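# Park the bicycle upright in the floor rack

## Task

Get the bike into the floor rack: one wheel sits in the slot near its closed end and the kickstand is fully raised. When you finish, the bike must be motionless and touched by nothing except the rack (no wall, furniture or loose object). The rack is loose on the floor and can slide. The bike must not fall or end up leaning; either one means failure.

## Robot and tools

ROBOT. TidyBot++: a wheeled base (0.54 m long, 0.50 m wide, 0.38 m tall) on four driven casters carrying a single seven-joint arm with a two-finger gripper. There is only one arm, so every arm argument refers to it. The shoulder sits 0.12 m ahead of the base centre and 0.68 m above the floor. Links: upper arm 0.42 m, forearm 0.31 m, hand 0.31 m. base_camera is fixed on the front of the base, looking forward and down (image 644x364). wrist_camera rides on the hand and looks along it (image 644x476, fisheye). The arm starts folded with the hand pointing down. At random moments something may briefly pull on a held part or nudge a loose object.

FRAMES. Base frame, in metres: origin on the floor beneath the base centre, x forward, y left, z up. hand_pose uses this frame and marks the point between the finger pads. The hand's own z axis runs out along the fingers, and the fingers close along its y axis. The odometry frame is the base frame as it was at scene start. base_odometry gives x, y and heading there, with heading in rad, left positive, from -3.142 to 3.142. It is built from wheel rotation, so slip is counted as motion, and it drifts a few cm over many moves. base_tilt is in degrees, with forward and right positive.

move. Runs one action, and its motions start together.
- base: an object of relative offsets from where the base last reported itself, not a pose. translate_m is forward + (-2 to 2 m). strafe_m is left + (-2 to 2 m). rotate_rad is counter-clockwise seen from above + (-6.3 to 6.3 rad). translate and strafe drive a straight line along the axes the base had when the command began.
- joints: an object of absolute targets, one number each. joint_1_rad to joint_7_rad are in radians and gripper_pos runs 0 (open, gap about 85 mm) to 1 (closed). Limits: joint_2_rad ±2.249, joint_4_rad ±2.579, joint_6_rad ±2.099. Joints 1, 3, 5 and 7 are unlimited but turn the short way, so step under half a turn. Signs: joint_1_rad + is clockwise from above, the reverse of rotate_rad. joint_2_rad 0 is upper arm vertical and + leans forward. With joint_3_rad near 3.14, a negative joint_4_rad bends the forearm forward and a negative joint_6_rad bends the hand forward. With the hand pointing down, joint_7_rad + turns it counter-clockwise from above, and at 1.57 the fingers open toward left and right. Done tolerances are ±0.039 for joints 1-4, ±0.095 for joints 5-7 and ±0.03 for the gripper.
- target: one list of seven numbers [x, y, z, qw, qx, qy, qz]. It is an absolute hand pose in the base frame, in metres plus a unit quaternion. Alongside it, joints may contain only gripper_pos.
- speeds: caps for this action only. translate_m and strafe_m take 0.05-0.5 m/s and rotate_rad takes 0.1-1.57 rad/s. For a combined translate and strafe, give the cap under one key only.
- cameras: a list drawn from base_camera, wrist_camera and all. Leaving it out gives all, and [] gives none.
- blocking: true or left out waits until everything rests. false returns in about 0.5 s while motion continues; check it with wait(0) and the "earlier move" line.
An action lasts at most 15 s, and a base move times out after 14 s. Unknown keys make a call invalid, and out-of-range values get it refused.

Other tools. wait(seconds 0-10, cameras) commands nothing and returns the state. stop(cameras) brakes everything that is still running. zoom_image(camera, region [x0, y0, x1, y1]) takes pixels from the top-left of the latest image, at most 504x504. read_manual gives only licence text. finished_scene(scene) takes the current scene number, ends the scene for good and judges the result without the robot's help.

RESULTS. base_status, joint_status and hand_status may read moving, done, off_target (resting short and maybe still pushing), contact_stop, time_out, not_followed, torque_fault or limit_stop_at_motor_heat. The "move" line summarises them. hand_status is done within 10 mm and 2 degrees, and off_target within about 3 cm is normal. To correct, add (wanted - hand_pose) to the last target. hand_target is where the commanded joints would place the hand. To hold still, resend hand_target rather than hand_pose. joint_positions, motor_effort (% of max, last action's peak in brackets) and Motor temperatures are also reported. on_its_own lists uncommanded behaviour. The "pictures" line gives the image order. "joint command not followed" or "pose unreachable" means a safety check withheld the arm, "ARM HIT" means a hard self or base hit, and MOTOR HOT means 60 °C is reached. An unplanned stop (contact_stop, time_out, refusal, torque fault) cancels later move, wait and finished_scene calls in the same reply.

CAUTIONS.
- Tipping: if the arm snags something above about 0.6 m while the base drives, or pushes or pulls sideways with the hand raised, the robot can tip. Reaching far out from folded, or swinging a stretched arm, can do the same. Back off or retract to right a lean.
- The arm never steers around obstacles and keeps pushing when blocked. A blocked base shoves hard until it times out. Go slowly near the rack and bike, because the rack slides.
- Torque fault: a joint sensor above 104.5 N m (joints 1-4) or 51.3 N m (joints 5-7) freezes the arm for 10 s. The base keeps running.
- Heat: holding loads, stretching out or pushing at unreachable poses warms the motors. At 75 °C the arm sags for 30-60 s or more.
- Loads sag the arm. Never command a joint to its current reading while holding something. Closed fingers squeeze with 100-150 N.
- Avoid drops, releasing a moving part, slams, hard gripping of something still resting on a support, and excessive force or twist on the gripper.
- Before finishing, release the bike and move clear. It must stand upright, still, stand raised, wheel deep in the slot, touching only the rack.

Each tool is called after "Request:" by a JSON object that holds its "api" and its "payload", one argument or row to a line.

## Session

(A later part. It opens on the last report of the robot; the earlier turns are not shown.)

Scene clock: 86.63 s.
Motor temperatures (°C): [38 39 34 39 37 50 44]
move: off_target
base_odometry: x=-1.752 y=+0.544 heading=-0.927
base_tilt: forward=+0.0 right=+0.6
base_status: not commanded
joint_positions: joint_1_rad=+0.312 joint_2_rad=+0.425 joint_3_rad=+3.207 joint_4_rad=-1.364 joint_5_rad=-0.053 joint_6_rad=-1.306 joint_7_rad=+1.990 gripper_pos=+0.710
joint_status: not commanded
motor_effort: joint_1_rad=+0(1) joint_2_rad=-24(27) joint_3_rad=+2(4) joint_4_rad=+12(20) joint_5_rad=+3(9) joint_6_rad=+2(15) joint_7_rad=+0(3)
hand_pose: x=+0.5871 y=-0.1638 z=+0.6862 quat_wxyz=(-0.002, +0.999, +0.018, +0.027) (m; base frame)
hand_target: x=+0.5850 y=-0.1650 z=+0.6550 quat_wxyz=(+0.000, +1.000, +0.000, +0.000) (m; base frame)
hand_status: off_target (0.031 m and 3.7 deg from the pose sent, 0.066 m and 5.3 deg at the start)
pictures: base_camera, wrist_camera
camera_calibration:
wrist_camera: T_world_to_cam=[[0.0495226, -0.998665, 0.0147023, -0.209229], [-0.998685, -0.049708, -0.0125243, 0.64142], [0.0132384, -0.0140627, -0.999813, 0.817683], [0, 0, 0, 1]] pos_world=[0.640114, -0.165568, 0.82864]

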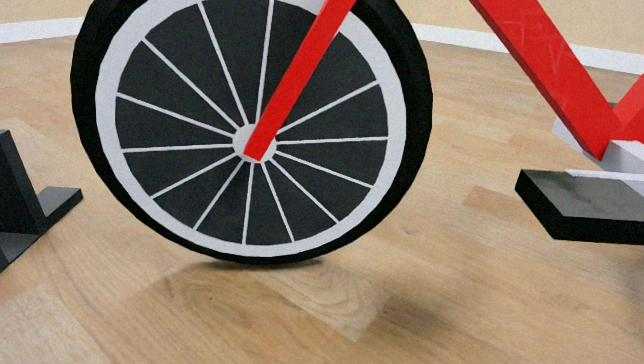

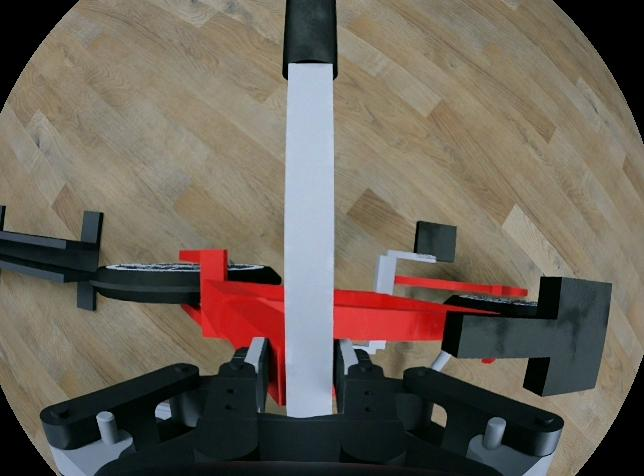

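Request:
{"api": "move", "payload": {
  "base": {"strafe_m": 0.12},
  "speeds": {"strafe_m": 0.12}
}}

Scene clock: 88.67 s.
Motor temperatures (°C): [38 39 34 39 37 50 44]
move: done
base_odometry: x=-1.656 y=+0.616 heading=-0.927
base_tilt: forward=+0.0 right=+0.6
base_status: done
joint_positions: joint_1_rad=+0.294 joint_2_rad=+0.426 joint_3_rad=+3.198 joint_4_rad=-1.363 joint_5_rad=-0.052 joint_6_rad=-1.306 joint_7_rad=+1.985 gripper_pos=+0.710
joint_status: not commanded
motor_effort: joint_1_rad=+0(6) joint_2_rad=-25(27) joint_3_rad=+1(5) joint_4_rad=+12(15) joint_5_rad=+2(6) joint_6_rad=+1(3) joint_7_rad=+0(1)
hand_pose: x=+0.5915 y=-0.1515 z=+0.6860 quat_wxyz=(-0.004, +0.999, +0.029, +0.027) (m; base frame)
hand_target: x=+0.5850 y=-0.1650 z=+0.6550 quat_wxyz=(+0.000, +1.000, +0.000, +0.000) (m; base frame)
hand_status: not commanded
pictures: base_camera, wrist_camera
camera_calibration:
wrist_camera: T_world_to_cam=[[0.0716461, -0.997356, 0.0121683, -0.208297], [-0.997328, -0.0718083, -0.0134548, 0.642926], [0.014293, -0.0111718, -0.999835, 0.817512], [0, 0, 0, 1]] pos_world=[0.644447, -0.152446, 0.828562]

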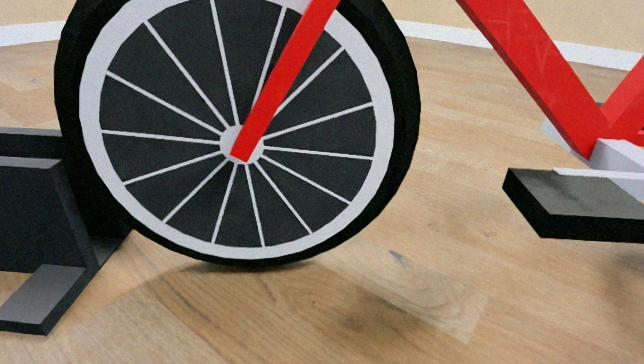

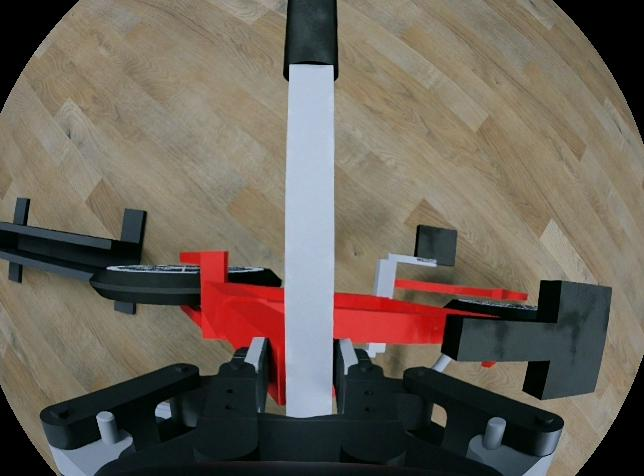

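Request:
{"api": "zoom_image", "payload": {
  "camera": "wrist_camera",
  "region": [0, 180, 240, 330]
}}

Request:
{"api": "zoom_image", "payload": {
  "camera": "base_camera",
  "region": [0, 90, 240, 350]
}}

Scaled by 2.100.

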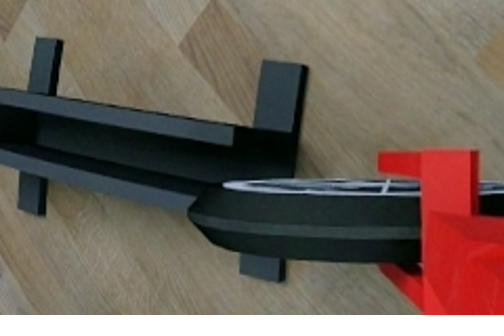

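Scaled by 1.938.

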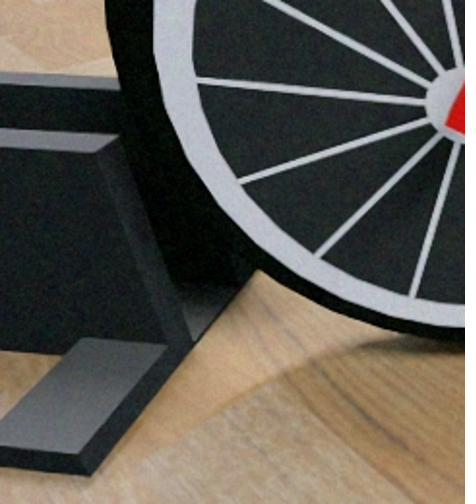

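Request:
{"api": "move", "payload": {
  "target": [0.592, -0.16, 0.655, 0, 0.9985, -0.055, 0]
}}

Request:
{"api": "zoom_image", "payload": {
  "camera": "wrist_camera",
  "region": [0, 180, 240, 330]
}}

Scene clock: 90.23 s.
Motor temperatures (°C): [38 39 34 39 37 50 44]
move: off_target
base_odometry: x=-1.656 y=+0.616 heading=-0.927
base_tilt: forward=+0.0 right=+0.6
base_status: not commanded
joint_positions: joint_1_rad=+0.283 joint_2_rad=+0.433 joint_3_rad=+3.206 joint_4_rad=-1.350 joint_5_rad=-0.052 joint_6_rad=-1.305 joint_7_rad=+1.861 gripper_pos=+0.710
joint_status: not commanded
motor_effort: joint_1_rad=+0(2) joint_2_rad=-26(27) joint_3_rad=+2(2) joint_4_rad=+13(14) joint_5_rad=+2(5) joint_6_rad=+1(3) joint_7_rad=+0(1)
hand_pose: x=+0.5970 y=-0.1519 z=+0.6866 quat_wxyz=(-0.003, +0.999, -0.032, +0.029) (m; base frame)
hand_target: x=+0.5920 y=-0.1600 z=+0.6550 quat_wxyz=(+0.000, +0.998, -0.055, +0.000) (m; base frame)
hand_status: off_target (0.033 m and 4.3 deg from the pose sent, 0.032 m and 10.1 deg at the start)
pictures: base_camera, wrist_camera
camera_calibration:
wrist_camera: T_world_to_cam=[[-0.0491577, -0.998729, 0.0111522, -0.1365], [-0.998655, 0.0489635, -0.017066, 0.669959], [0.0164982, -0.0119761, -0.999792, 0.816479], [0, 0, 0, 1]] pos_world=[0.648877, -0.159352, 0.829265]

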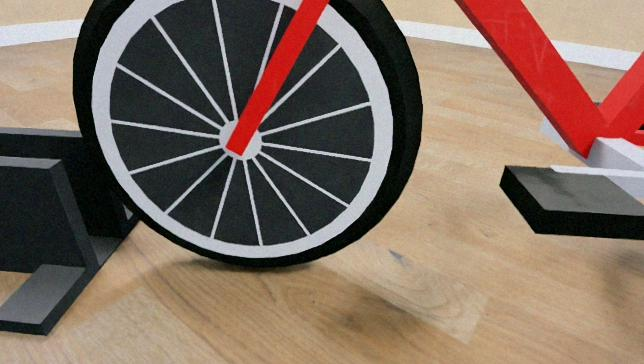

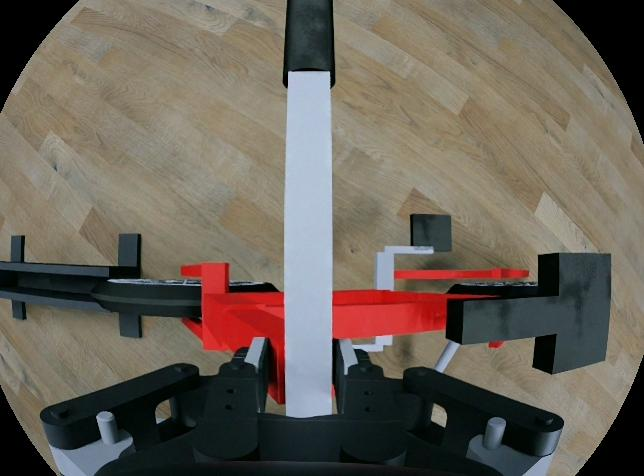

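Scaled by 2.100.

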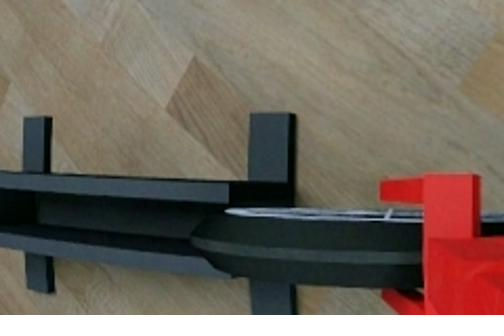

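Request:
{"api": "move", "payload": {
  "base": {"strafe_m": 0.12, "translate_m": 0.01},
  "speeds": {"strafe_m": 0.12}
}}

Request:
{"api": "zoom_image", "payload": {
  "camera": "wrist_camera",
  "region": [0, 180, 240, 330]
}}

Scene clock: 92.13 s.
Motor temperatures (°C): [38 39 34 39 37 50 44]
move: done
base_odometry: x=-1.554 y=+0.680 heading=-0.927
base_tilt: forward=+0.0 right=+0.6
base_status: done
joint_positions: joint_1_rad=+0.271 joint_2_rad=+0.435 joint_3_rad=+3.214 joint_4_rad=-1.348 joint_5_rad=-0.053 joint_6_rad=-1.305 joint_7_rad=+1.859 gripper_pos=+0.710
joint_status: not commanded
motor_effort: joint_1_rad=+0(5) joint_2_rad=-26(28) joint_3_rad=+0(4) joint_4_rad=+12(14) joint_5_rad=+1(6) joint_6_rad=+0(2) joint_7_rad=+1(1)
hand_pose: x=+0.5987 y=-0.1496 z=+0.6866 quat_wxyz=(-0.002, +0.999, -0.031, +0.029) (m; base frame)
hand_target: x=+0.5920 y=-0.1600 z=+0.6550 quat_wxyz=(+0.000, +0.998, -0.055, +0.000) (m; base frame)
hand_status: not commanded
pictures: base_camera, wrist_camera
camera_calibration:
wrist_camera: T_world_to_cam=[[-0.0468457, -0.998813, 0.0133302, -0.136965], [-0.998759, 0.0466087, -0.0175639, 0.671626], [0.0169218, -0.0141364, -0.999757, 0.815969], [0, 0, 0, 1]] pos_world=[0.650568, -0.156571, 0.829393]

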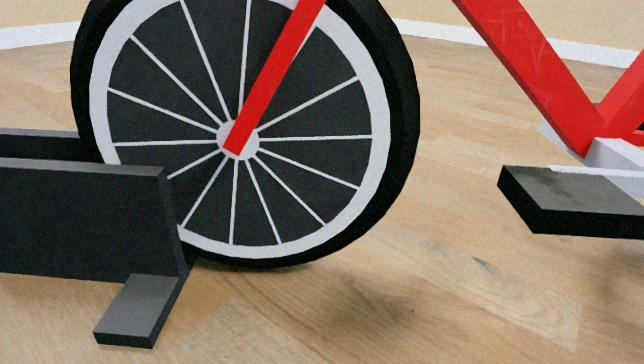

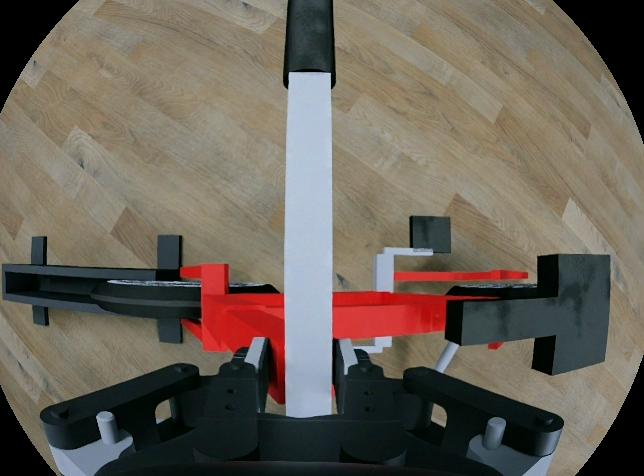

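Scaled by 2.100.

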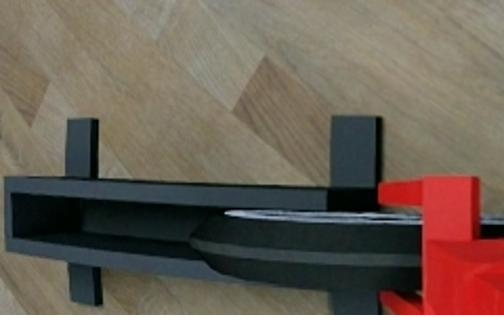

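Request:
{"api": "move", "payload": {
  "base": {"strafe_m": 0.14, "translate_m": 0.012},
  "speeds": {"strafe_m": 0.12}
}}

Request:
{"api": "zoom_image", "payload": {
  "camera": "wrist_camera",
  "region": [0, 180, 240, 330]
}}

Scene clock: 94.13 s.
Motor temperatures (°C): [38 39 34 39 37 50 44]
move: done
base_odometry: x=-1.435 y=+0.755 heading=-0.926
base_tilt: forward=+0.0 right=+0.6
base_status: done
joint_positions: joint_1_rad=+0.282 joint_2_rad=+0.435 joint_3_rad=+3.225 joint_4_rad=-1.339 joint_5_rad=-0.046 joint_6_rad=-1.305 joint_7_rad=+1.854 gripper_pos=+0.710
joint_status: not commanded
motor_effort: joint_1_rad=-1(7) joint_2_rad=-22(27) joint_3_rad=+0(5) joint_4_rad=+12(14) joint_5_rad=+0(8) joint_6_rad=+3(4) joint_7_rad=+0(3)
hand_pose: x=+0.5978 y=-0.1625 z=+0.6891 quat_wxyz=(+0.006, +0.999, -0.042, +0.031) (m; base frame)
hand_target: x=+0.5920 y=-0.1600 z=+0.6550 quat_wxyz=(+0.000, +0.998, -0.055, +0.000) (m; base frame)
hand_status: not commanded
pictures: base_camera, wrist_camera
camera_calibration:
wrist_camera: T_world_to_cam=[[-0.0704255, -0.997151, 0.0270361, -0.145027], [-0.997319, 0.0698459, -0.0218166, 0.677222], [0.0198661, -0.0285001, -0.999396, 0.813894], [0, 0, 0, 1]] pos_world=[0.649024, -0.168719, 0.832098]

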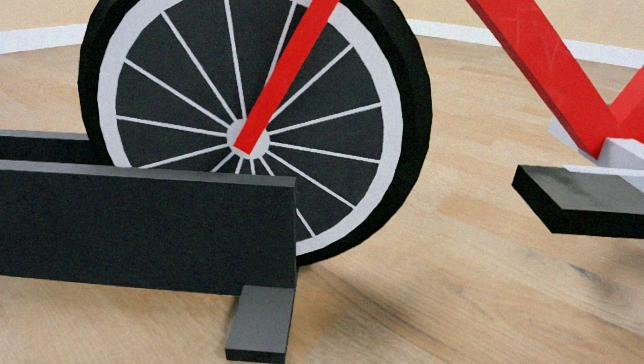

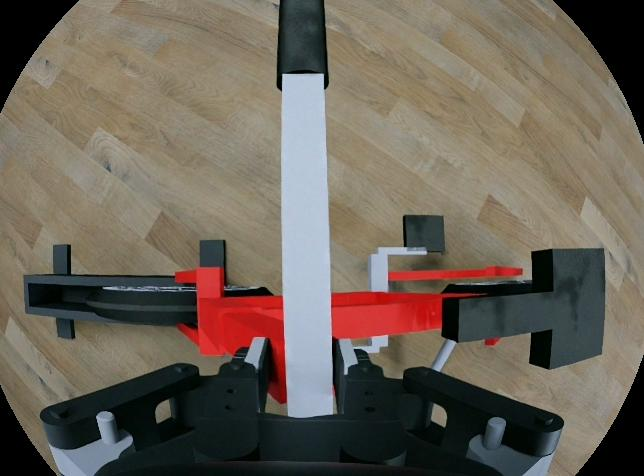

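Scaled by 2.100.

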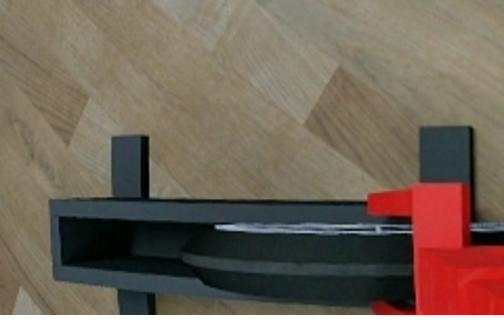

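Request:
{"api": "move", "payload": {
  "base": {"strafe_m": 0.18, "translate_m": 0.012},
  "speeds": {"strafe_m": 0.12}
}}

Request:
{"api": "zoom_image", "payload": {
  "camera": "wrist_camera",
  "region": [0, 180, 240, 330]
}}

Scene clock: 96.37 s.
Motor temperatures (°C): [38 39 34 39 37 50 44]
move: done
base_odometry: x=-1.284 y=+0.853 heading=-0.927
base_tilt: forward=+0.0 right=+0.6
base_status: done
joint_positions: joint_1_rad=+0.313 joint_2_rad=+0.429 joint_3_rad=+3.248 joint_4_rad=-1.324 joint_5_rad=-0.025 joint_6_rad=-1.302 joint_7_rad=+1.854 gripper_pos=+0.768
joint_status: not commanded
on_its_own: gripper_pos moved +0.057 toward your old target +0.920
motor_effort: joint_1_rad=-7(11) joint_2_rad=-19(27) joint_3_rad=-5(8) joint_4_rad=+11(12) joint_5_rad=-7(12) joint_6_rad=+2(3) joint_7_rad=-3(5)
hand_pose: x=+0.5927 y=-0.1955 z=+0.6975 quat_wxyz=(+0.024, +0.997, -0.065, +0.039) (m; base frame)
hand_target: x=+0.5920 y=-0.1600 z=+0.6550 quat_wxyz=(+0.000, +0.998, -0.055, +0.000) (m; base frame)
hand_status: not commanded
pictures: base_camera, wrist_camera
camera_calibration:
wrist_camera: T_world_to_cam=[[-0.118697, -0.990969, 0.0623831, -0.173344], [-0.992459, 0.11647, -0.0382096, 0.692286], [0.0305988, -0.066448, -0.997321, 0.806276], [0, 0, 0, 1]] pos_world=[0.641819, -0.198833, 0.841381]

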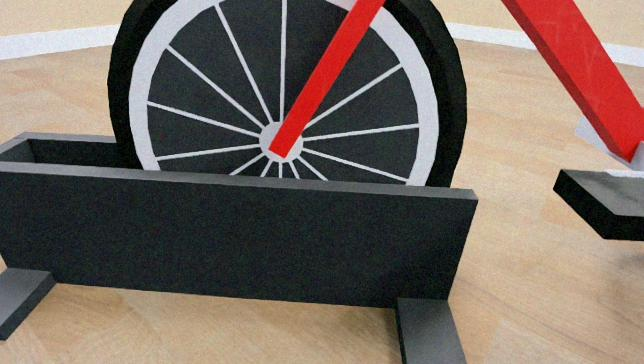

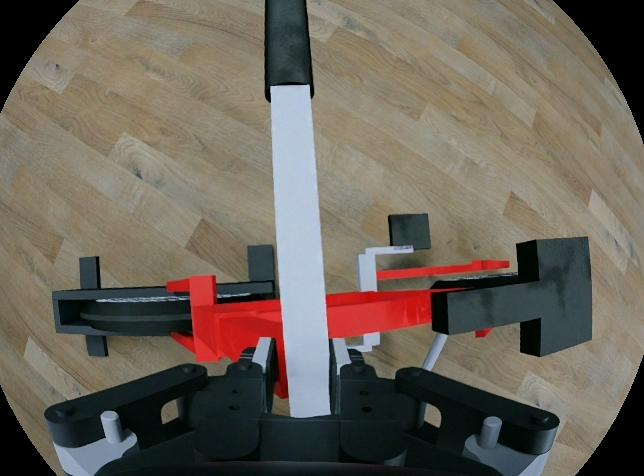

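Scaled by 2.100.

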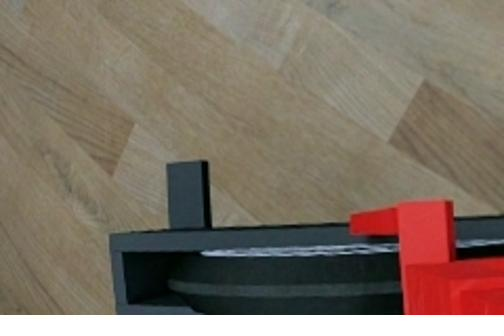

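Request:
{"api": "move", "payload": {
  "base": {"strafe_m": 0.07, "translate_m": 0.004},
  "speeds": {"strafe_m": 0.08}
}}

Request:
{"api": "zoom_image", "payload": {
  "camera": "wrist_camera",
  "region": [0, 180, 240, 400]
}}

Scene clock: 97.97 s.
Motor temperatures (°C): [38 39 34 39 37 50 44]
move: done
base_odometry: x=-1.226 y=+0.892 heading=-0.927
base_tilt: forward=+0.0 right=+0.6
base_status: done
joint_positions: joint_1_rad=+0.318 joint_2_rad=+0.429 joint_3_rad=+3.254 joint_4_rad=-1.324 joint_5_rad=-0.015 joint_6_rad=-1.296 joint_7_rad=+1.854 gripper_pos=+0.768
joint_status: not commanded
motor_effort: joint_1_rad=-7(12) joint_2_rad=-19(23) joint_3_rad=-5(9) joint_4_rad=+9(11) joint_5_rad=-8(12) joint_6_rad=+1(3) joint_7_rad=-3(4)
hand_pose: x=+0.5912 y=-0.2033 z=+0.6978 quat_wxyz=(+0.031, +0.996, -0.069, +0.039) (m; base frame)
hand_target: x=+0.5920 y=-0.1600 z=+0.6550 quat_wxyz=(+0.000, +0.998, -0.055, +0.000) (m; base frame)
hand_status: not commanded
pictures: base_camera, wrist_camera
camera_calibration:
wrist_camera: T_world_to_cam=[[-0.125951, -0.989166, 0.0754121, -0.185666], [-0.99158, 0.123222, -0.0398235, 0.693713], [0.0300996, -0.0797929, -0.996357, 0.802993], [0, 0, 0, 1]] pos_world=[0.640318, -0.205062, 0.841696]

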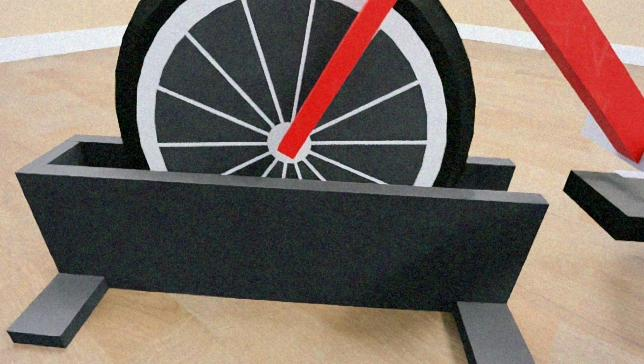

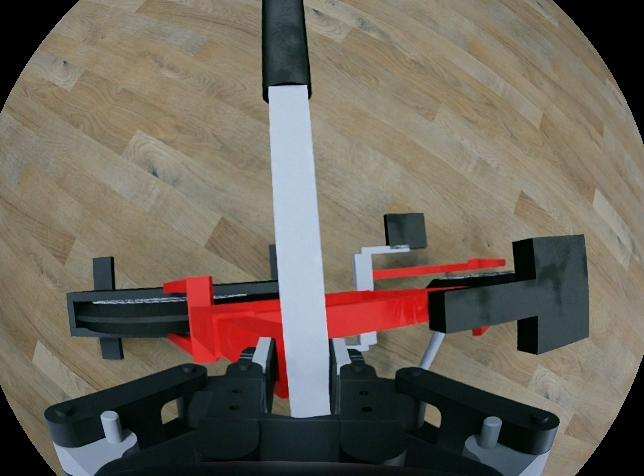

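Scaled by 2.100.

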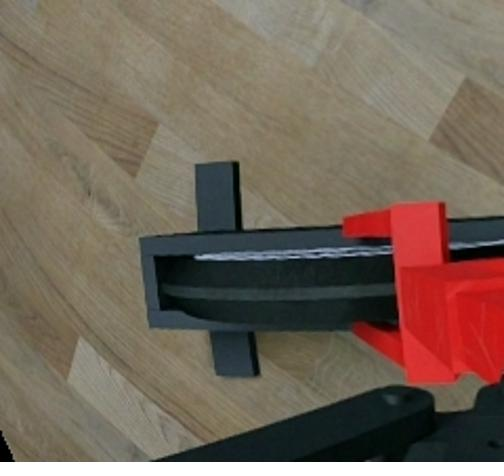

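Request:
{"api": "move", "payload": {
  "base": {"strafe_m": 0.04, "translate_m": 0.003},
  "speeds": {"strafe_m": 0.06}
}}

Request:
{"api": "zoom_image", "payload": {
  "camera": "wrist_camera",
  "region": [0, 180, 240, 400]
}}

Scene clock: 99.27 s.
Motor temperatures (°C): [38 39 34 39 37 50 44]
move: done
base_odometry: x=-1.192 y=+0.913 heading=-0.927
base_tilt: forward=+0.0 right=+0.6
base_status: done
joint_positions: joint_1_rad=+0.321 joint_2_rad=+0.429 joint_3_rad=+3.255 joint_4_rad=-1.324 joint_5_rad=-0.010 joint_6_rad=-1.296 joint_7_rad=+1.854 gripper_pos=+0.768
joint_status: not commanded
motor_effort: joint_1_rad=-9(12) joint_2_rad=-20(23) joint_3_rad=-6(9) joint_4_rad=+9(12) joint_5_rad=-9(13) joint_6_rad=+0(3) joint_7_rad=-4(4)
hand_pose: x=+0.5899 y=-0.2071 z=+0.6980 quat_wxyz=(+0.034, +0.996, -0.071, +0.038) (m; base frame)
hand_target: x=+0.5920 y=-0.1600 z=+0.6550 quat_wxyz=(+0.000, +0.998, -0.055, +0.000) (m; base frame)
hand_status: not commanded
pictures: base_camera, wrist_camera
camera_calibration:
wrist_camera: T_world_to_cam=[[-0.129645, -0.988225, 0.0812561, -0.191337], [-0.991155, 0.126812, -0.039129, 0.692893], [0.0283641, -0.0856103, -0.995925, 0.802446], [0, 0, 0, 1]] pos_world=[0.639197, -0.208254, 0.841836]

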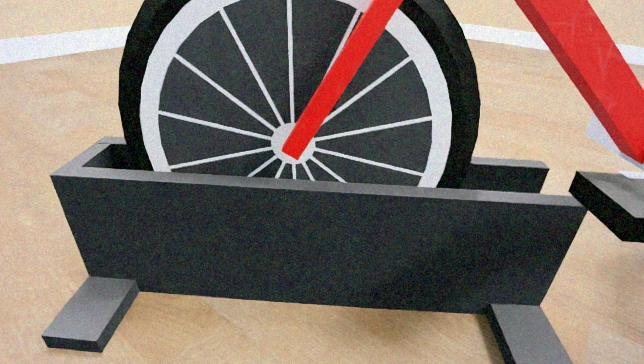

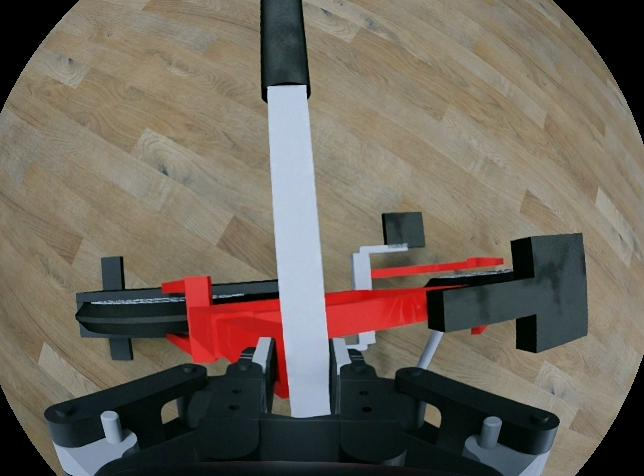

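Scaled by 2.100.

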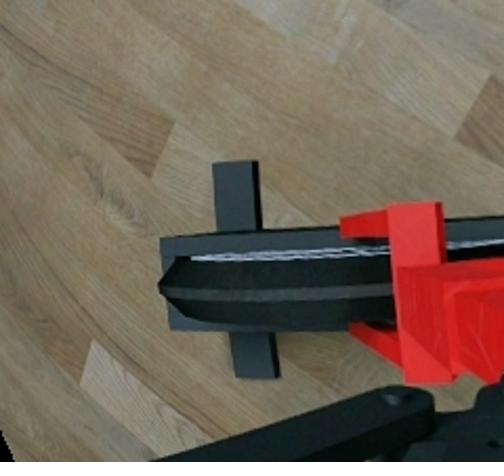

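Request:
{"api": "move", "payload": {
  "base": {"strafe_m": 0.05, "translate_m": 0.004},
  "speeds": {"strafe_m": 0.06}
}}

Request:
{"api": "zoom_image", "payload": {
  "camera": "wrist_camera",
  "region": [0, 180, 240, 400]
}}

Scene clock: 101.43 s.
Motor temperatures (°C): [38 39 34 39 37 50 44]
move: done
base_odometry: x=-1.150 y=+0.940 heading=-0.927
base_tilt: forward=+0.0 right=+0.6
base_status: done
joint_positions: joint_1_rad=+0.274 joint_2_rad=+0.498 joint_3_rad=+3.222 joint_4_rad=-1.368 joint_5_rad=-0.034 joint_6_rad=-1.294 joint_7_rad=+1.844 gripper_pos=+0.920
joint_status: not commanded
on_its_own: gripper_pos moved +0.152 to your old target +0.920
motor_effort: joint_1_rad=+0(14) joint_2_rad=-34(39) joint_3_rad=+0(13) joint_4_rad=+16(18) joint_5_rad=-2(19) joint_6_rad=+0(5) joint_7_rad=+1(4)
hand_pose: x=+0.5899 y=-0.1584 z=+0.6487 quat_wxyz=(+0.000, +0.999, -0.041, -0.009) (m; base frame)
hand_target: x=+0.5920 y=-0.1600 z=+0.6550 quat_wxyz=(+0.000, +0.998, -0.055, +0.000) (m; base frame)
hand_status: not commanded
pictures: base_camera, wrist_camera
camera_calibration:
wrist_camera: T_world_to_cam=[[-0.0665075, -0.99761, 0.0187436, -0.137449], [-0.995934, 0.0675163, 0.0596413, 0.614155], [-0.0607642, -0.0147008, -0.998044, 0.822687], [0, 0, 0, 1]] pos_world=[0.652507, -0.166492, 0.787025]

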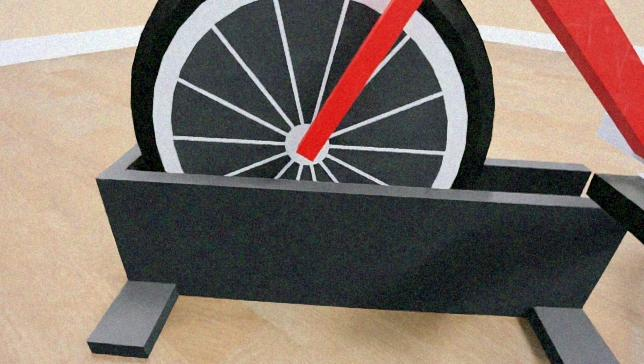

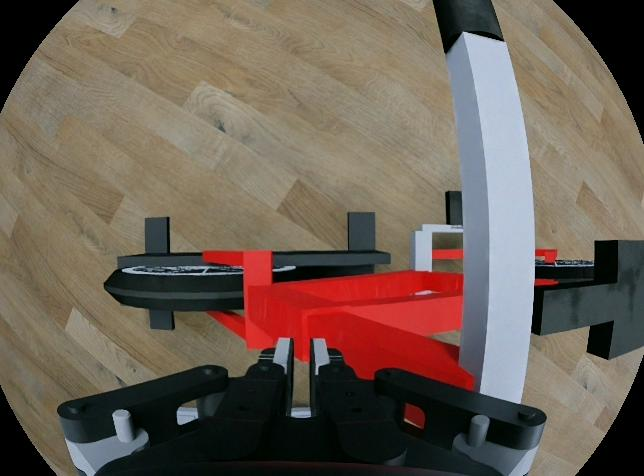

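Scaled by 2.100.

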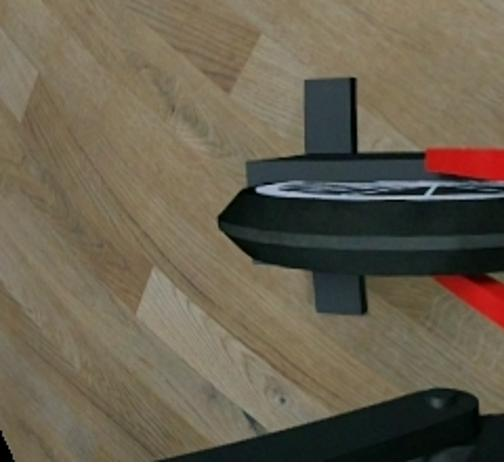

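Request:
{"api": "move", "payload": {
  "target": [0.58, -0.12, 0.86, 0, 0.9985, -0.0, 0]
}}

Scene clock: 103.70 s.
Motor temperatures (°C): [38 39 34 39 37 50 44]
move: off_target
base_odometry: x=-1.150 y=+0.940 heading=-0.927
base_tilt: forward=+0.0 right=+0.6
base_status: not commanded
joint_positions: joint_1_rad=+0.243 joint_2_rad=+0.469 joint_3_rad=+3.222 joint_4_rad=-0.776 joint_5_rad=-0.034 joint_6_rad=-1.876 joint_7_rad=+1.844 gripper_pos=+0.920
joint_status: not commanded
motor_effort: joint_1_rad=+0(1) joint_2_rad=-33(36) joint_3_rad=+0(1) joint_4_rad=+16(18) joint_5_rad=-1(2) joint_6_rad=+1(1) joint_7_rad=+0(1)
hand_pose: x=+0.5949 y=-0.1369 z=+0.8463 quat_wxyz=(+0.005, +1.000, -0.016, +0.010) (m; base frame)
hand_target: x=+0.5800 y=-0.1200 z=+0.8600 quat_wxyz=(+0.000, +1.000, +0.000, +0.000) (m; base frame)
hand_status: off_target (0.026 m and 2.2 deg from the pose sent, 0.215 m and 4.8 deg at the start)
pictures: base_camera, wrist_camera
camera_calibration:
wrist_camera: T_world_to_cam=[[-0.0167998, -0.99947, 0.0278748, -0.156895], [-0.999601, 0.0174221, 0.0222365, 0.632841], [-0.0227104, -0.0274901, -0.999364, 0.997231], [0, 0, 0, 1]] pos_world=[0.6526, -0.140423, 0.986898]

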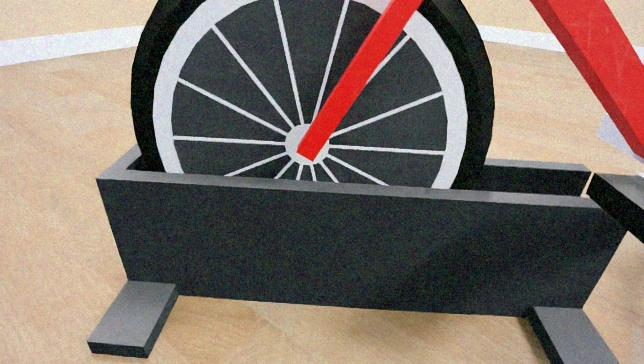

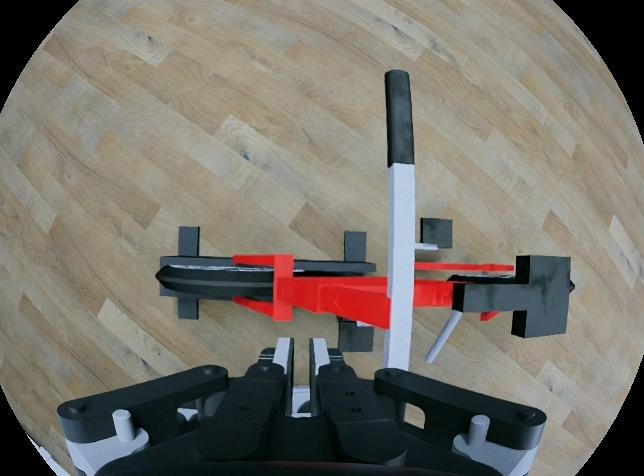

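Request:
{"api": "move", "payload": {
  "base": {"translate_m": -0.3},
  "cameras": ["wrist_camera"]
}}

Request:
{"api": "move", "payload": {
  "target": [0.42, 0.32, 0.6, 0, 0.707, -0.707, 0],
  "joints": {"gripper_pos": 1.0},
  "cameras": ["base_camera"]
}}

Request:
{"api": "move", "payload": {
  "base": {"strafe_m": -1.533, "rotate_rad": 1.51}
}}

Scene clock: 106.30 s.
Motor temperatures (°C): [38 40 34 39 37 50 44]
move: done
base_odometry: x=-1.330 y=+1.180 heading=-0.927
base_tilt: forward=+0.0 right=+0.6
base_status: done
joint_positions: joint_1_rad=+0.239 joint_2_rad=+0.454 joint_3_rad=+3.222 joint_4_rad=-0.773 joint_5_rad=-0.034 joint_6_rad=-1.885 joint_7_rad=+1.844 gripper_pos=+0.920
joint_status: not commanded
motor_effort: joint_1_rad=+0(2) joint_2_rad=-32(40) joint_3_rad=+0(1) joint_4_rad=+16(18) joint_5_rad=-1(2) joint_6_rad=+1(1) joint_7_rad=+1(1)
hand_pose: x=+0.5909 y=-0.1335 z=+0.8546 quat_wxyz=(+0.006, +1.000, -0.014, +0.014) (m; base frame)
hand_target: x=+0.5800 y=-0.1200 z=+0.8600 quat_wxyz=(+0.000, +1.000, +0.000, +0.000) (m; base frame)
hand_status: not commanded
pictures: wrist_camera
camera_calibration:
wrist_camera: T_world_to_cam=[[-0.0125968, -0.999482, 0.0296235, -0.157806], [-0.99983, 0.0129889, 0.0130821, 0.635992], [-0.0134601, -0.0294536, -0.999476, 0.999913], [0, 0, 0, 1]] pos_world=[0.647355, -0.136534, 0.995743]

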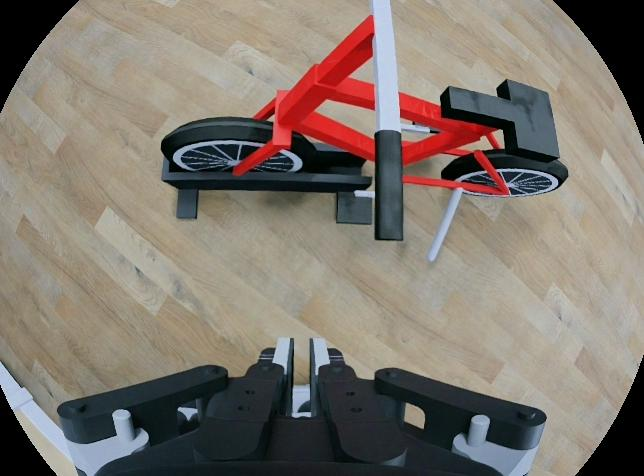

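Scene clock: 109.67 s.
Motor temperatures (°C): [38 40 34 39 37 50 44]
move: off_target
base_odometry: x=-1.330 y=+1.180 heading=-0.927
base_tilt: forward=+0.0 right=+0.6
base_status: not commanded
joint_positions: joint_1_rad=-0.973 joint_2_rad=+0.439 joint_3_rad=+3.365 joint_4_rad=-1.678 joint_5_rad=-0.047 joint_6_rad=-1.106 joint_7_rad=-0.659 gripper_pos=+0.999
joint_status: all done
motor_effort: joint_1_rad=+0(2) joint_2_rad=-29(33) joint_3_rad=+1(3) joint_4_rad=+14(17) joint_5_rad=-1(2) joint_6_rad=-1(1) joint_7_rad=+0(1)
hand_pose: x=+0.4200 y=+0.3005 z=+0.5911 quat_wxyz=(+0.037, +0.736, -0.676, +0.024) (m; base frame)
hand_target: x=+0.4200 y=+0.3200 z=+0.6000 quat_wxyz=(+0.000, +0.707, -0.707, +0.000) (m; base frame)
hand_status: off_target (0.021 m and 7.0 deg from the pose sent, 0.547 m and 88.5 deg at the start)
pictures: base_camera

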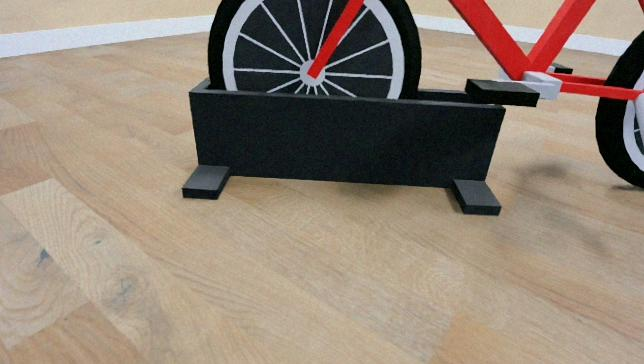

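Scene clock: 114.07 s.
Motor temperatures (°C): [38 40 34 39 37 50 44]
move: done
base_odometry: x=-2.556 y=+0.260 heading=+0.584
base_tilt: forward=+0.0 right=+0.6
base_status: done
joint_positions: joint_1_rad=-0.981 joint_2_rad=+0.432 joint_3_rad=+3.376 joint_4_rad=-1.683 joint_5_rad=-0.052 joint_6_rad=-1.099 joint_7_rad=-0.662 gripper_pos=+0.999
joint_status: not commanded
motor_effort: joint_1_rad=+0(3) joint_2_rad=-29(31) joint_3_rad=+1(3) joint_4_rad=+14(15) joint_5_rad=-1(2) joint_6_rad=-1(2) joint_7_rad=+1(1)
hand_pose: x=+0.4207 y=+0.3013 z=+0.5931 quat_wxyz=(+0.032, +0.733, -0.679, +0.024) (m; base frame)
hand_target: x=+0.4200 y=+0.3200 z=+0.6000 quat_wxyz=(+0.000, +0.707, -0.707, +0.000) (m; base frame)
hand_status: not commanded
pictures: base_camera, wrist_camera
camera_calibration:
wrist_camera: T_world_to_cam=[[-0.995363, -0.0902019, 0.0333973, 0.419661], [-0.0914179, 0.99513, -0.0368704, -0.184908], [-0.0299089, -0.0397525, -0.998762, 0.758687], [0, 0, 0, 1]] pos_world=[0.423503, 0.252022, 0.736914]

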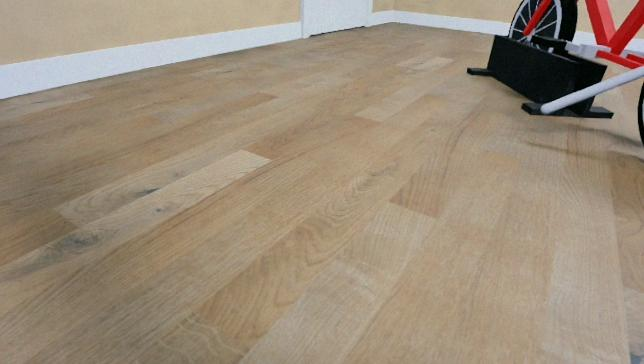

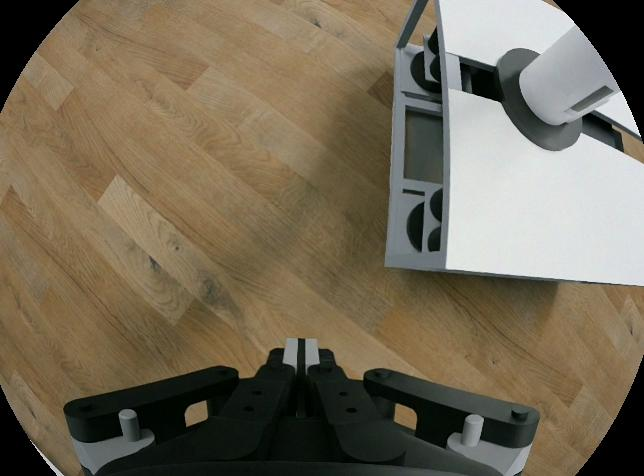

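Request:
{"api": "move", "payload": {
  "base": {"strafe_m": -0.74}
}}

Scene clock: 116.73 s.
Motor temperatures (°C): [38 40 34 39 37 50 44]
move: done
base_odometry: x=-2.149 y=-0.358 heading=+0.583
base_tilt: forward=+0.0 right=+0.6
base_status: done
joint_positions: joint_1_rad=-0.981 joint_2_rad=+0.430 joint_3_rad=+3.376 joint_4_rad=-1.684 joint_5_rad=-0.053 joint_6_rad=-1.098 joint_7_rad=-0.662 gripper_pos=+0.999
joint_status: not commanded
motor_effort: joint_1_rad=+0(3) joint_2_rad=-29(32) joint_3_rad=+1(3) joint_4_rad=+14(15) joint_5_rad=-1(2) joint_6_rad=-1(1) joint_7_rad=+1(1)
hand_pose: x=+0.4204 y=+0.3017 z=+0.5939 quat_wxyz=(+0.031, +0.733, -0.679, +0.023) (m; base frame)
hand_target: x=+0.4200 y=+0.3200 z=+0.6000 quat_wxyz=(+0.000, +0.707, -0.707, +0.000) (m; base frame)
hand_status: not commanded
pictures: base_camera, wrist_camera
camera_calibration:
wrist_camera: T_world_to_cam=[[-0.995381, -0.0903877, 0.0323623, 0.420014], [-0.0914972, 0.995203, -0.03462, -0.186569], [-0.0290778, -0.0374211, -0.998876, 0.758488], [0, 0, 0, 1]] pos_world=[0.423059, 0.252021, 0.737584]

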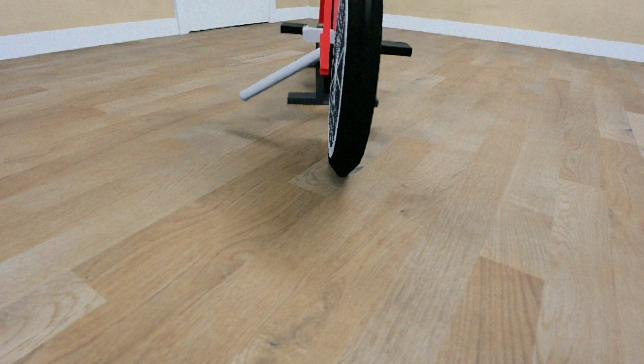

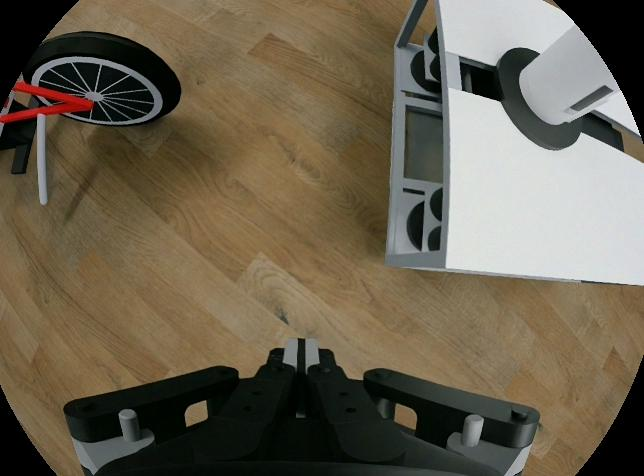

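Request:
{"api": "move", "payload": {
  "base": {"strafe_m": -0.057, "translate_m": 0.33},
  "speeds": {"translate_m": 0.25}
}}

Scene clock: 119.07 s.
Motor temperatures (°C): [38 40 34 39 37 50 44]
move: done
base_odometry: x=-1.842 y=-0.224 heading=+0.583
base_tilt: forward=+0.0 right=+0.6
base_status: done
joint_positions: joint_1_rad=-0.982 joint_2_rad=+0.430 joint_3_rad=+3.376 joint_4_rad=-1.684 joint_5_rad=-0.053 joint_6_rad=-1.098 joint_7_rad=-0.662 gripper_pos=+0.999
joint_status: not commanded
motor_effort: joint_1_rad=+0(2) joint_2_rad=-29(30) joint_3_rad=+1(3) joint_4_rad=+14(15) joint_5_rad=+0(2) joint_6_rad=-1(1) joint_7_rad=+1(1)
hand_pose: x=+0.4201 y=+0.3020 z=+0.5940 quat_wxyz=(+0.031, +0.733, -0.679, +0.023) (m; base frame)
hand_target: x=+0.4200 y=+0.3200 z=+0.6000 quat_wxyz=(+0.000, +0.707, -0.707, +0.000) (m; base frame)
hand_status: not commanded
pictures: base_camera, wrist_camera
camera_calibration:
wrist_camera: T_world_to_cam=[[-0.995343, -0.0907484, 0.032507, 0.419748], [-0.0918467, 0.995191, -0.0340555, -0.187105], [-0.0292601, -0.0368826, -0.998891, 0.758478], [0, 0, 0, 1]] pos_world=[0.422801, 0.252272, 0.73762]

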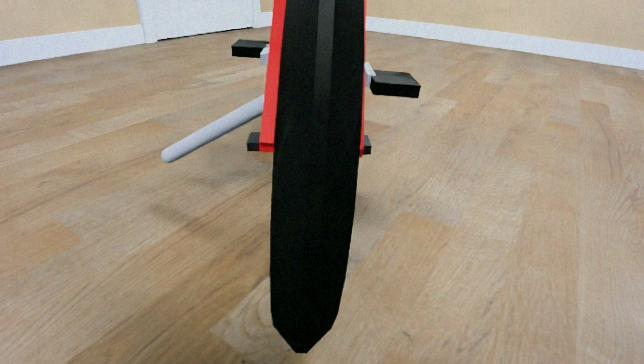

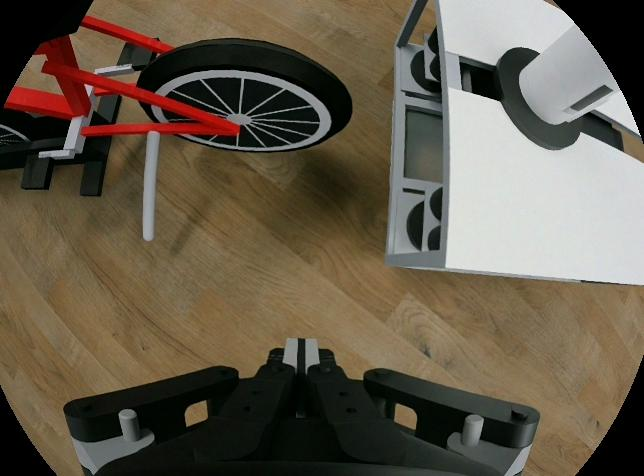

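Request:
{"api": "move", "payload": {
  "base": {"strafe_m": 0.01, "translate_m": 0.15},
  "speeds": {"translate_m": 0.08},
  "cameras": ["base_camera"]
}}

Request:
{"api": "move", "payload": {
  "target": [0.72, 0.37, 0.6, 0, 0.707, -0.707, 0]
}}

Scene clock: 121.60 s.
Motor temperatures (°C): [38 40 34 39 37 50 44]
move: done
base_odometry: x=-1.723 y=-0.133 heading=+0.583
base_tilt: forward=+0.0 right=+0.6
base_status: done
joint_positions: joint_1_rad=-0.983 joint_2_rad=+0.429 joint_3_rad=+3.376 joint_4_rad=-1.684 joint_5_rad=-0.053 joint_6_rad=-1.097 joint_7_rad=-0.662 gripper_pos=+0.999
joint_status: not commanded
motor_effort: joint_1_rad=+0(3) joint_2_rad=-29(32) joint_3_rad=+1(3) joint_4_rad=+14(15) joint_5_rad=-1(3) joint_6_rad=-1(1) joint_7_rad=+0(1)
hand_pose: x=+0.4201 y=+0.3022 z=+0.5941 quat_wxyz=(+0.030, +0.734, -0.679, +0.023) (m; base frame)
hand_target: x=+0.4200 y=+0.3200 z=+0.6000 quat_wxyz=(+0.000, +0.707, -0.707, +0.000) (m; base frame)
hand_status: not commanded
pictures: base_camera

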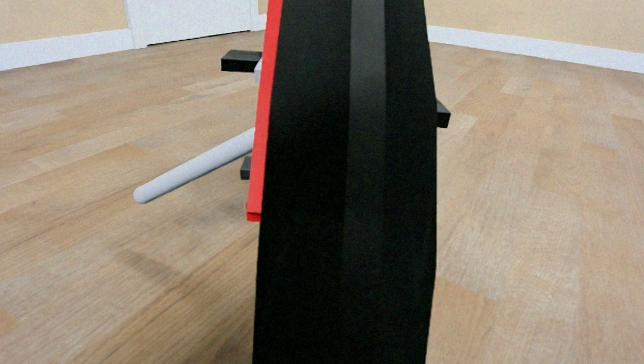

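Scene clock: 132.07 s.
Motor temperatures (°C): [38 41 34 39 37 50 44]
move: time_out
base_odometry: x=-1.723 y=-0.133 heading=+0.583
base_tilt: forward=+0.0 right=+0.6
base_status: not commanded
joint_positions: joint_1_rad=-0.528 joint_2_rad=+1.144 joint_3_rad=+3.383 joint_4_rad=-0.075 joint_5_rad=-0.121 joint_6_rad=-1.789 joint_7_rad=-0.543 gripper_pos=+0.999
joint_status: not commanded
motor_effort: joint_1_rad=+0(5) joint_2_rad=-51(58) joint_3_rad=+0(2) joint_4_rad=+16(18) joint_5_rad=-1(4) joint_6_rad=+1(3) joint_7_rad=+1(1)
hand_pose: x=+0.7609 y=+0.3283 z=+0.6554 quat_wxyz=(-0.052, +0.681, -0.728, +0.069) (m; base frame)
hand_target: x=+0.7597 y=+0.3273 z=+0.6551 quat_wxyz=(-0.049, +0.680, -0.728, +0.068) (m; base frame)
hand_status: time_out (0.080 m and 10.6 deg from the pose sent, 0.308 m and 6.2 deg at the start; a joint's target at an end of its range on 51 of 300 steps)
pictures: base_camera, wrist_camera
camera_calibration:
wrist_camera: T_world_to_cam=[[-0.986904, 0.0493169, -0.153585, 0.828985], [0.0469885, 0.998719, 0.0187564, -0.321339], [0.154313, 0.011294, -0.987957, 0.668079], [0, 0, 0, 1]] pos_world=[0.730135, 0.272499, 0.79338]

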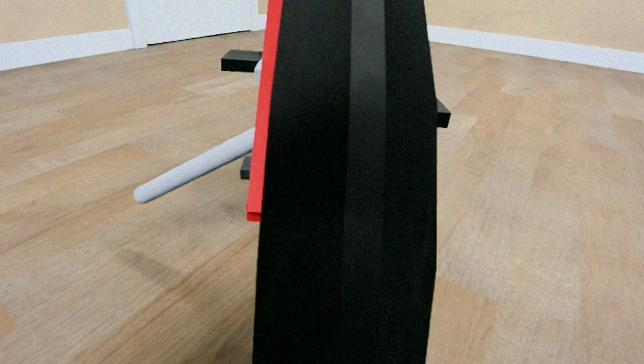

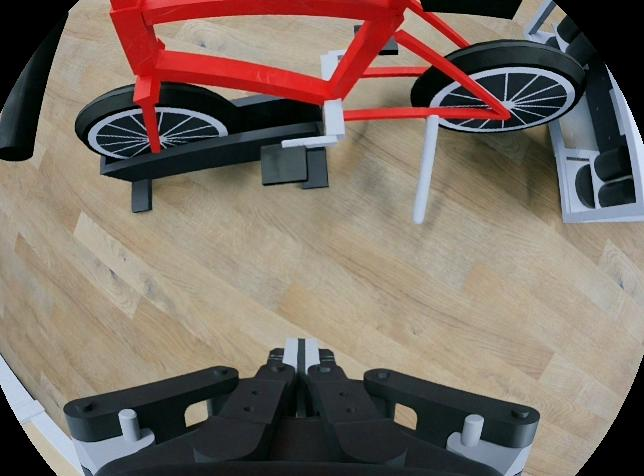

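Request:
{"api": "zoom_image", "payload": {
  "camera": "wrist_camera",
  "region": [60, 70, 360, 230]
}}

Scaled by 1.680.

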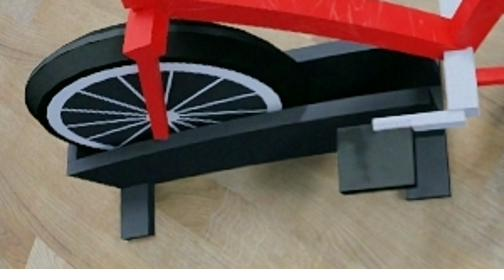

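Request:
{"api": "move", "payload": {
  "base": {"translate_m": 0.05},
  "speeds": {"translate_m": 0.06}
}}

Request:
{"api": "zoom_image", "payload": {
  "camera": "wrist_camera",
  "region": [60, 70, 360, 230]
}}

Scene clock: 133.53 s.
Motor temperatures (°C): [38 41 34 39 37 50 44]
move: done
base_odometry: x=-1.682 y=-0.106 heading=+0.583
base_tilt: forward=+0.0 right=+0.6
base_status: done
joint_positions: joint_1_rad=-0.527 joint_2_rad=+1.144 joint_3_rad=+3.383 joint_4_rad=-0.075 joint_5_rad=-0.121 joint_6_rad=-1.789 joint_7_rad=-0.543 gripper_pos=+0.999
joint_status: not commanded
motor_effort: joint_1_rad=+0(3) joint_2_rad=-51(54) joint_3_rad=+0(1) joint_4_rad=+16(17) joint_5_rad=+0(1) joint_6_rad=+1(2) joint_7_rad=+1(1)
hand_pose: x=+0.7611 y=+0.3281 z=+0.6553 quat_wxyz=(-0.052, +0.680, -0.728, +0.069) (m; base frame)
hand_target: x=+0.7597 y=+0.3273 z=+0.6551 quat_wxyz=(-0.049, +0.680, -0.728, +0.068) (m; base frame)
hand_status: not commanded
pictures: base_camera, wrist_camera
camera_calibration:
wrist_camera: T_world_to_cam=[[-0.986898, 0.0497362, -0.153488, 0.828923], [0.0474242, 0.9987, 0.0186896, -0.321345], [0.154218, 0.0111657, -0.987974, 0.66809], [0, 0, 0, 1]] pos_world=[0.73027, 0.27224, 0.793291]

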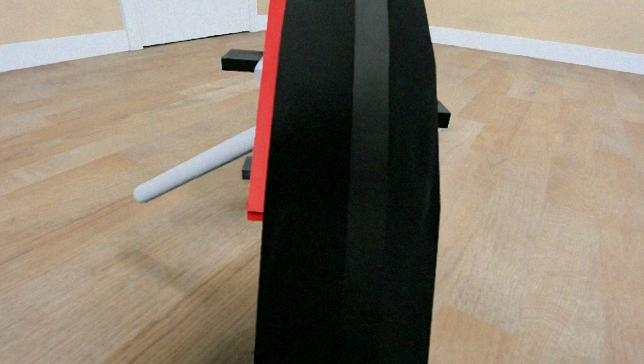

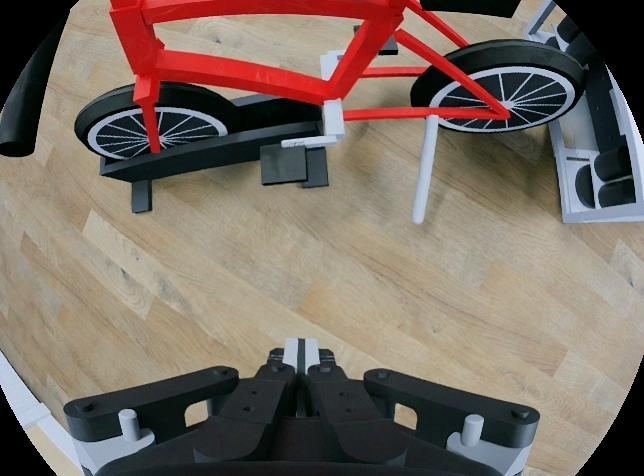

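Scaled by 1.680.

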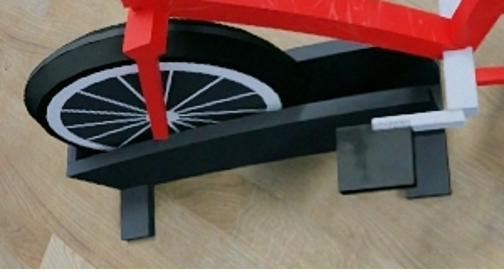

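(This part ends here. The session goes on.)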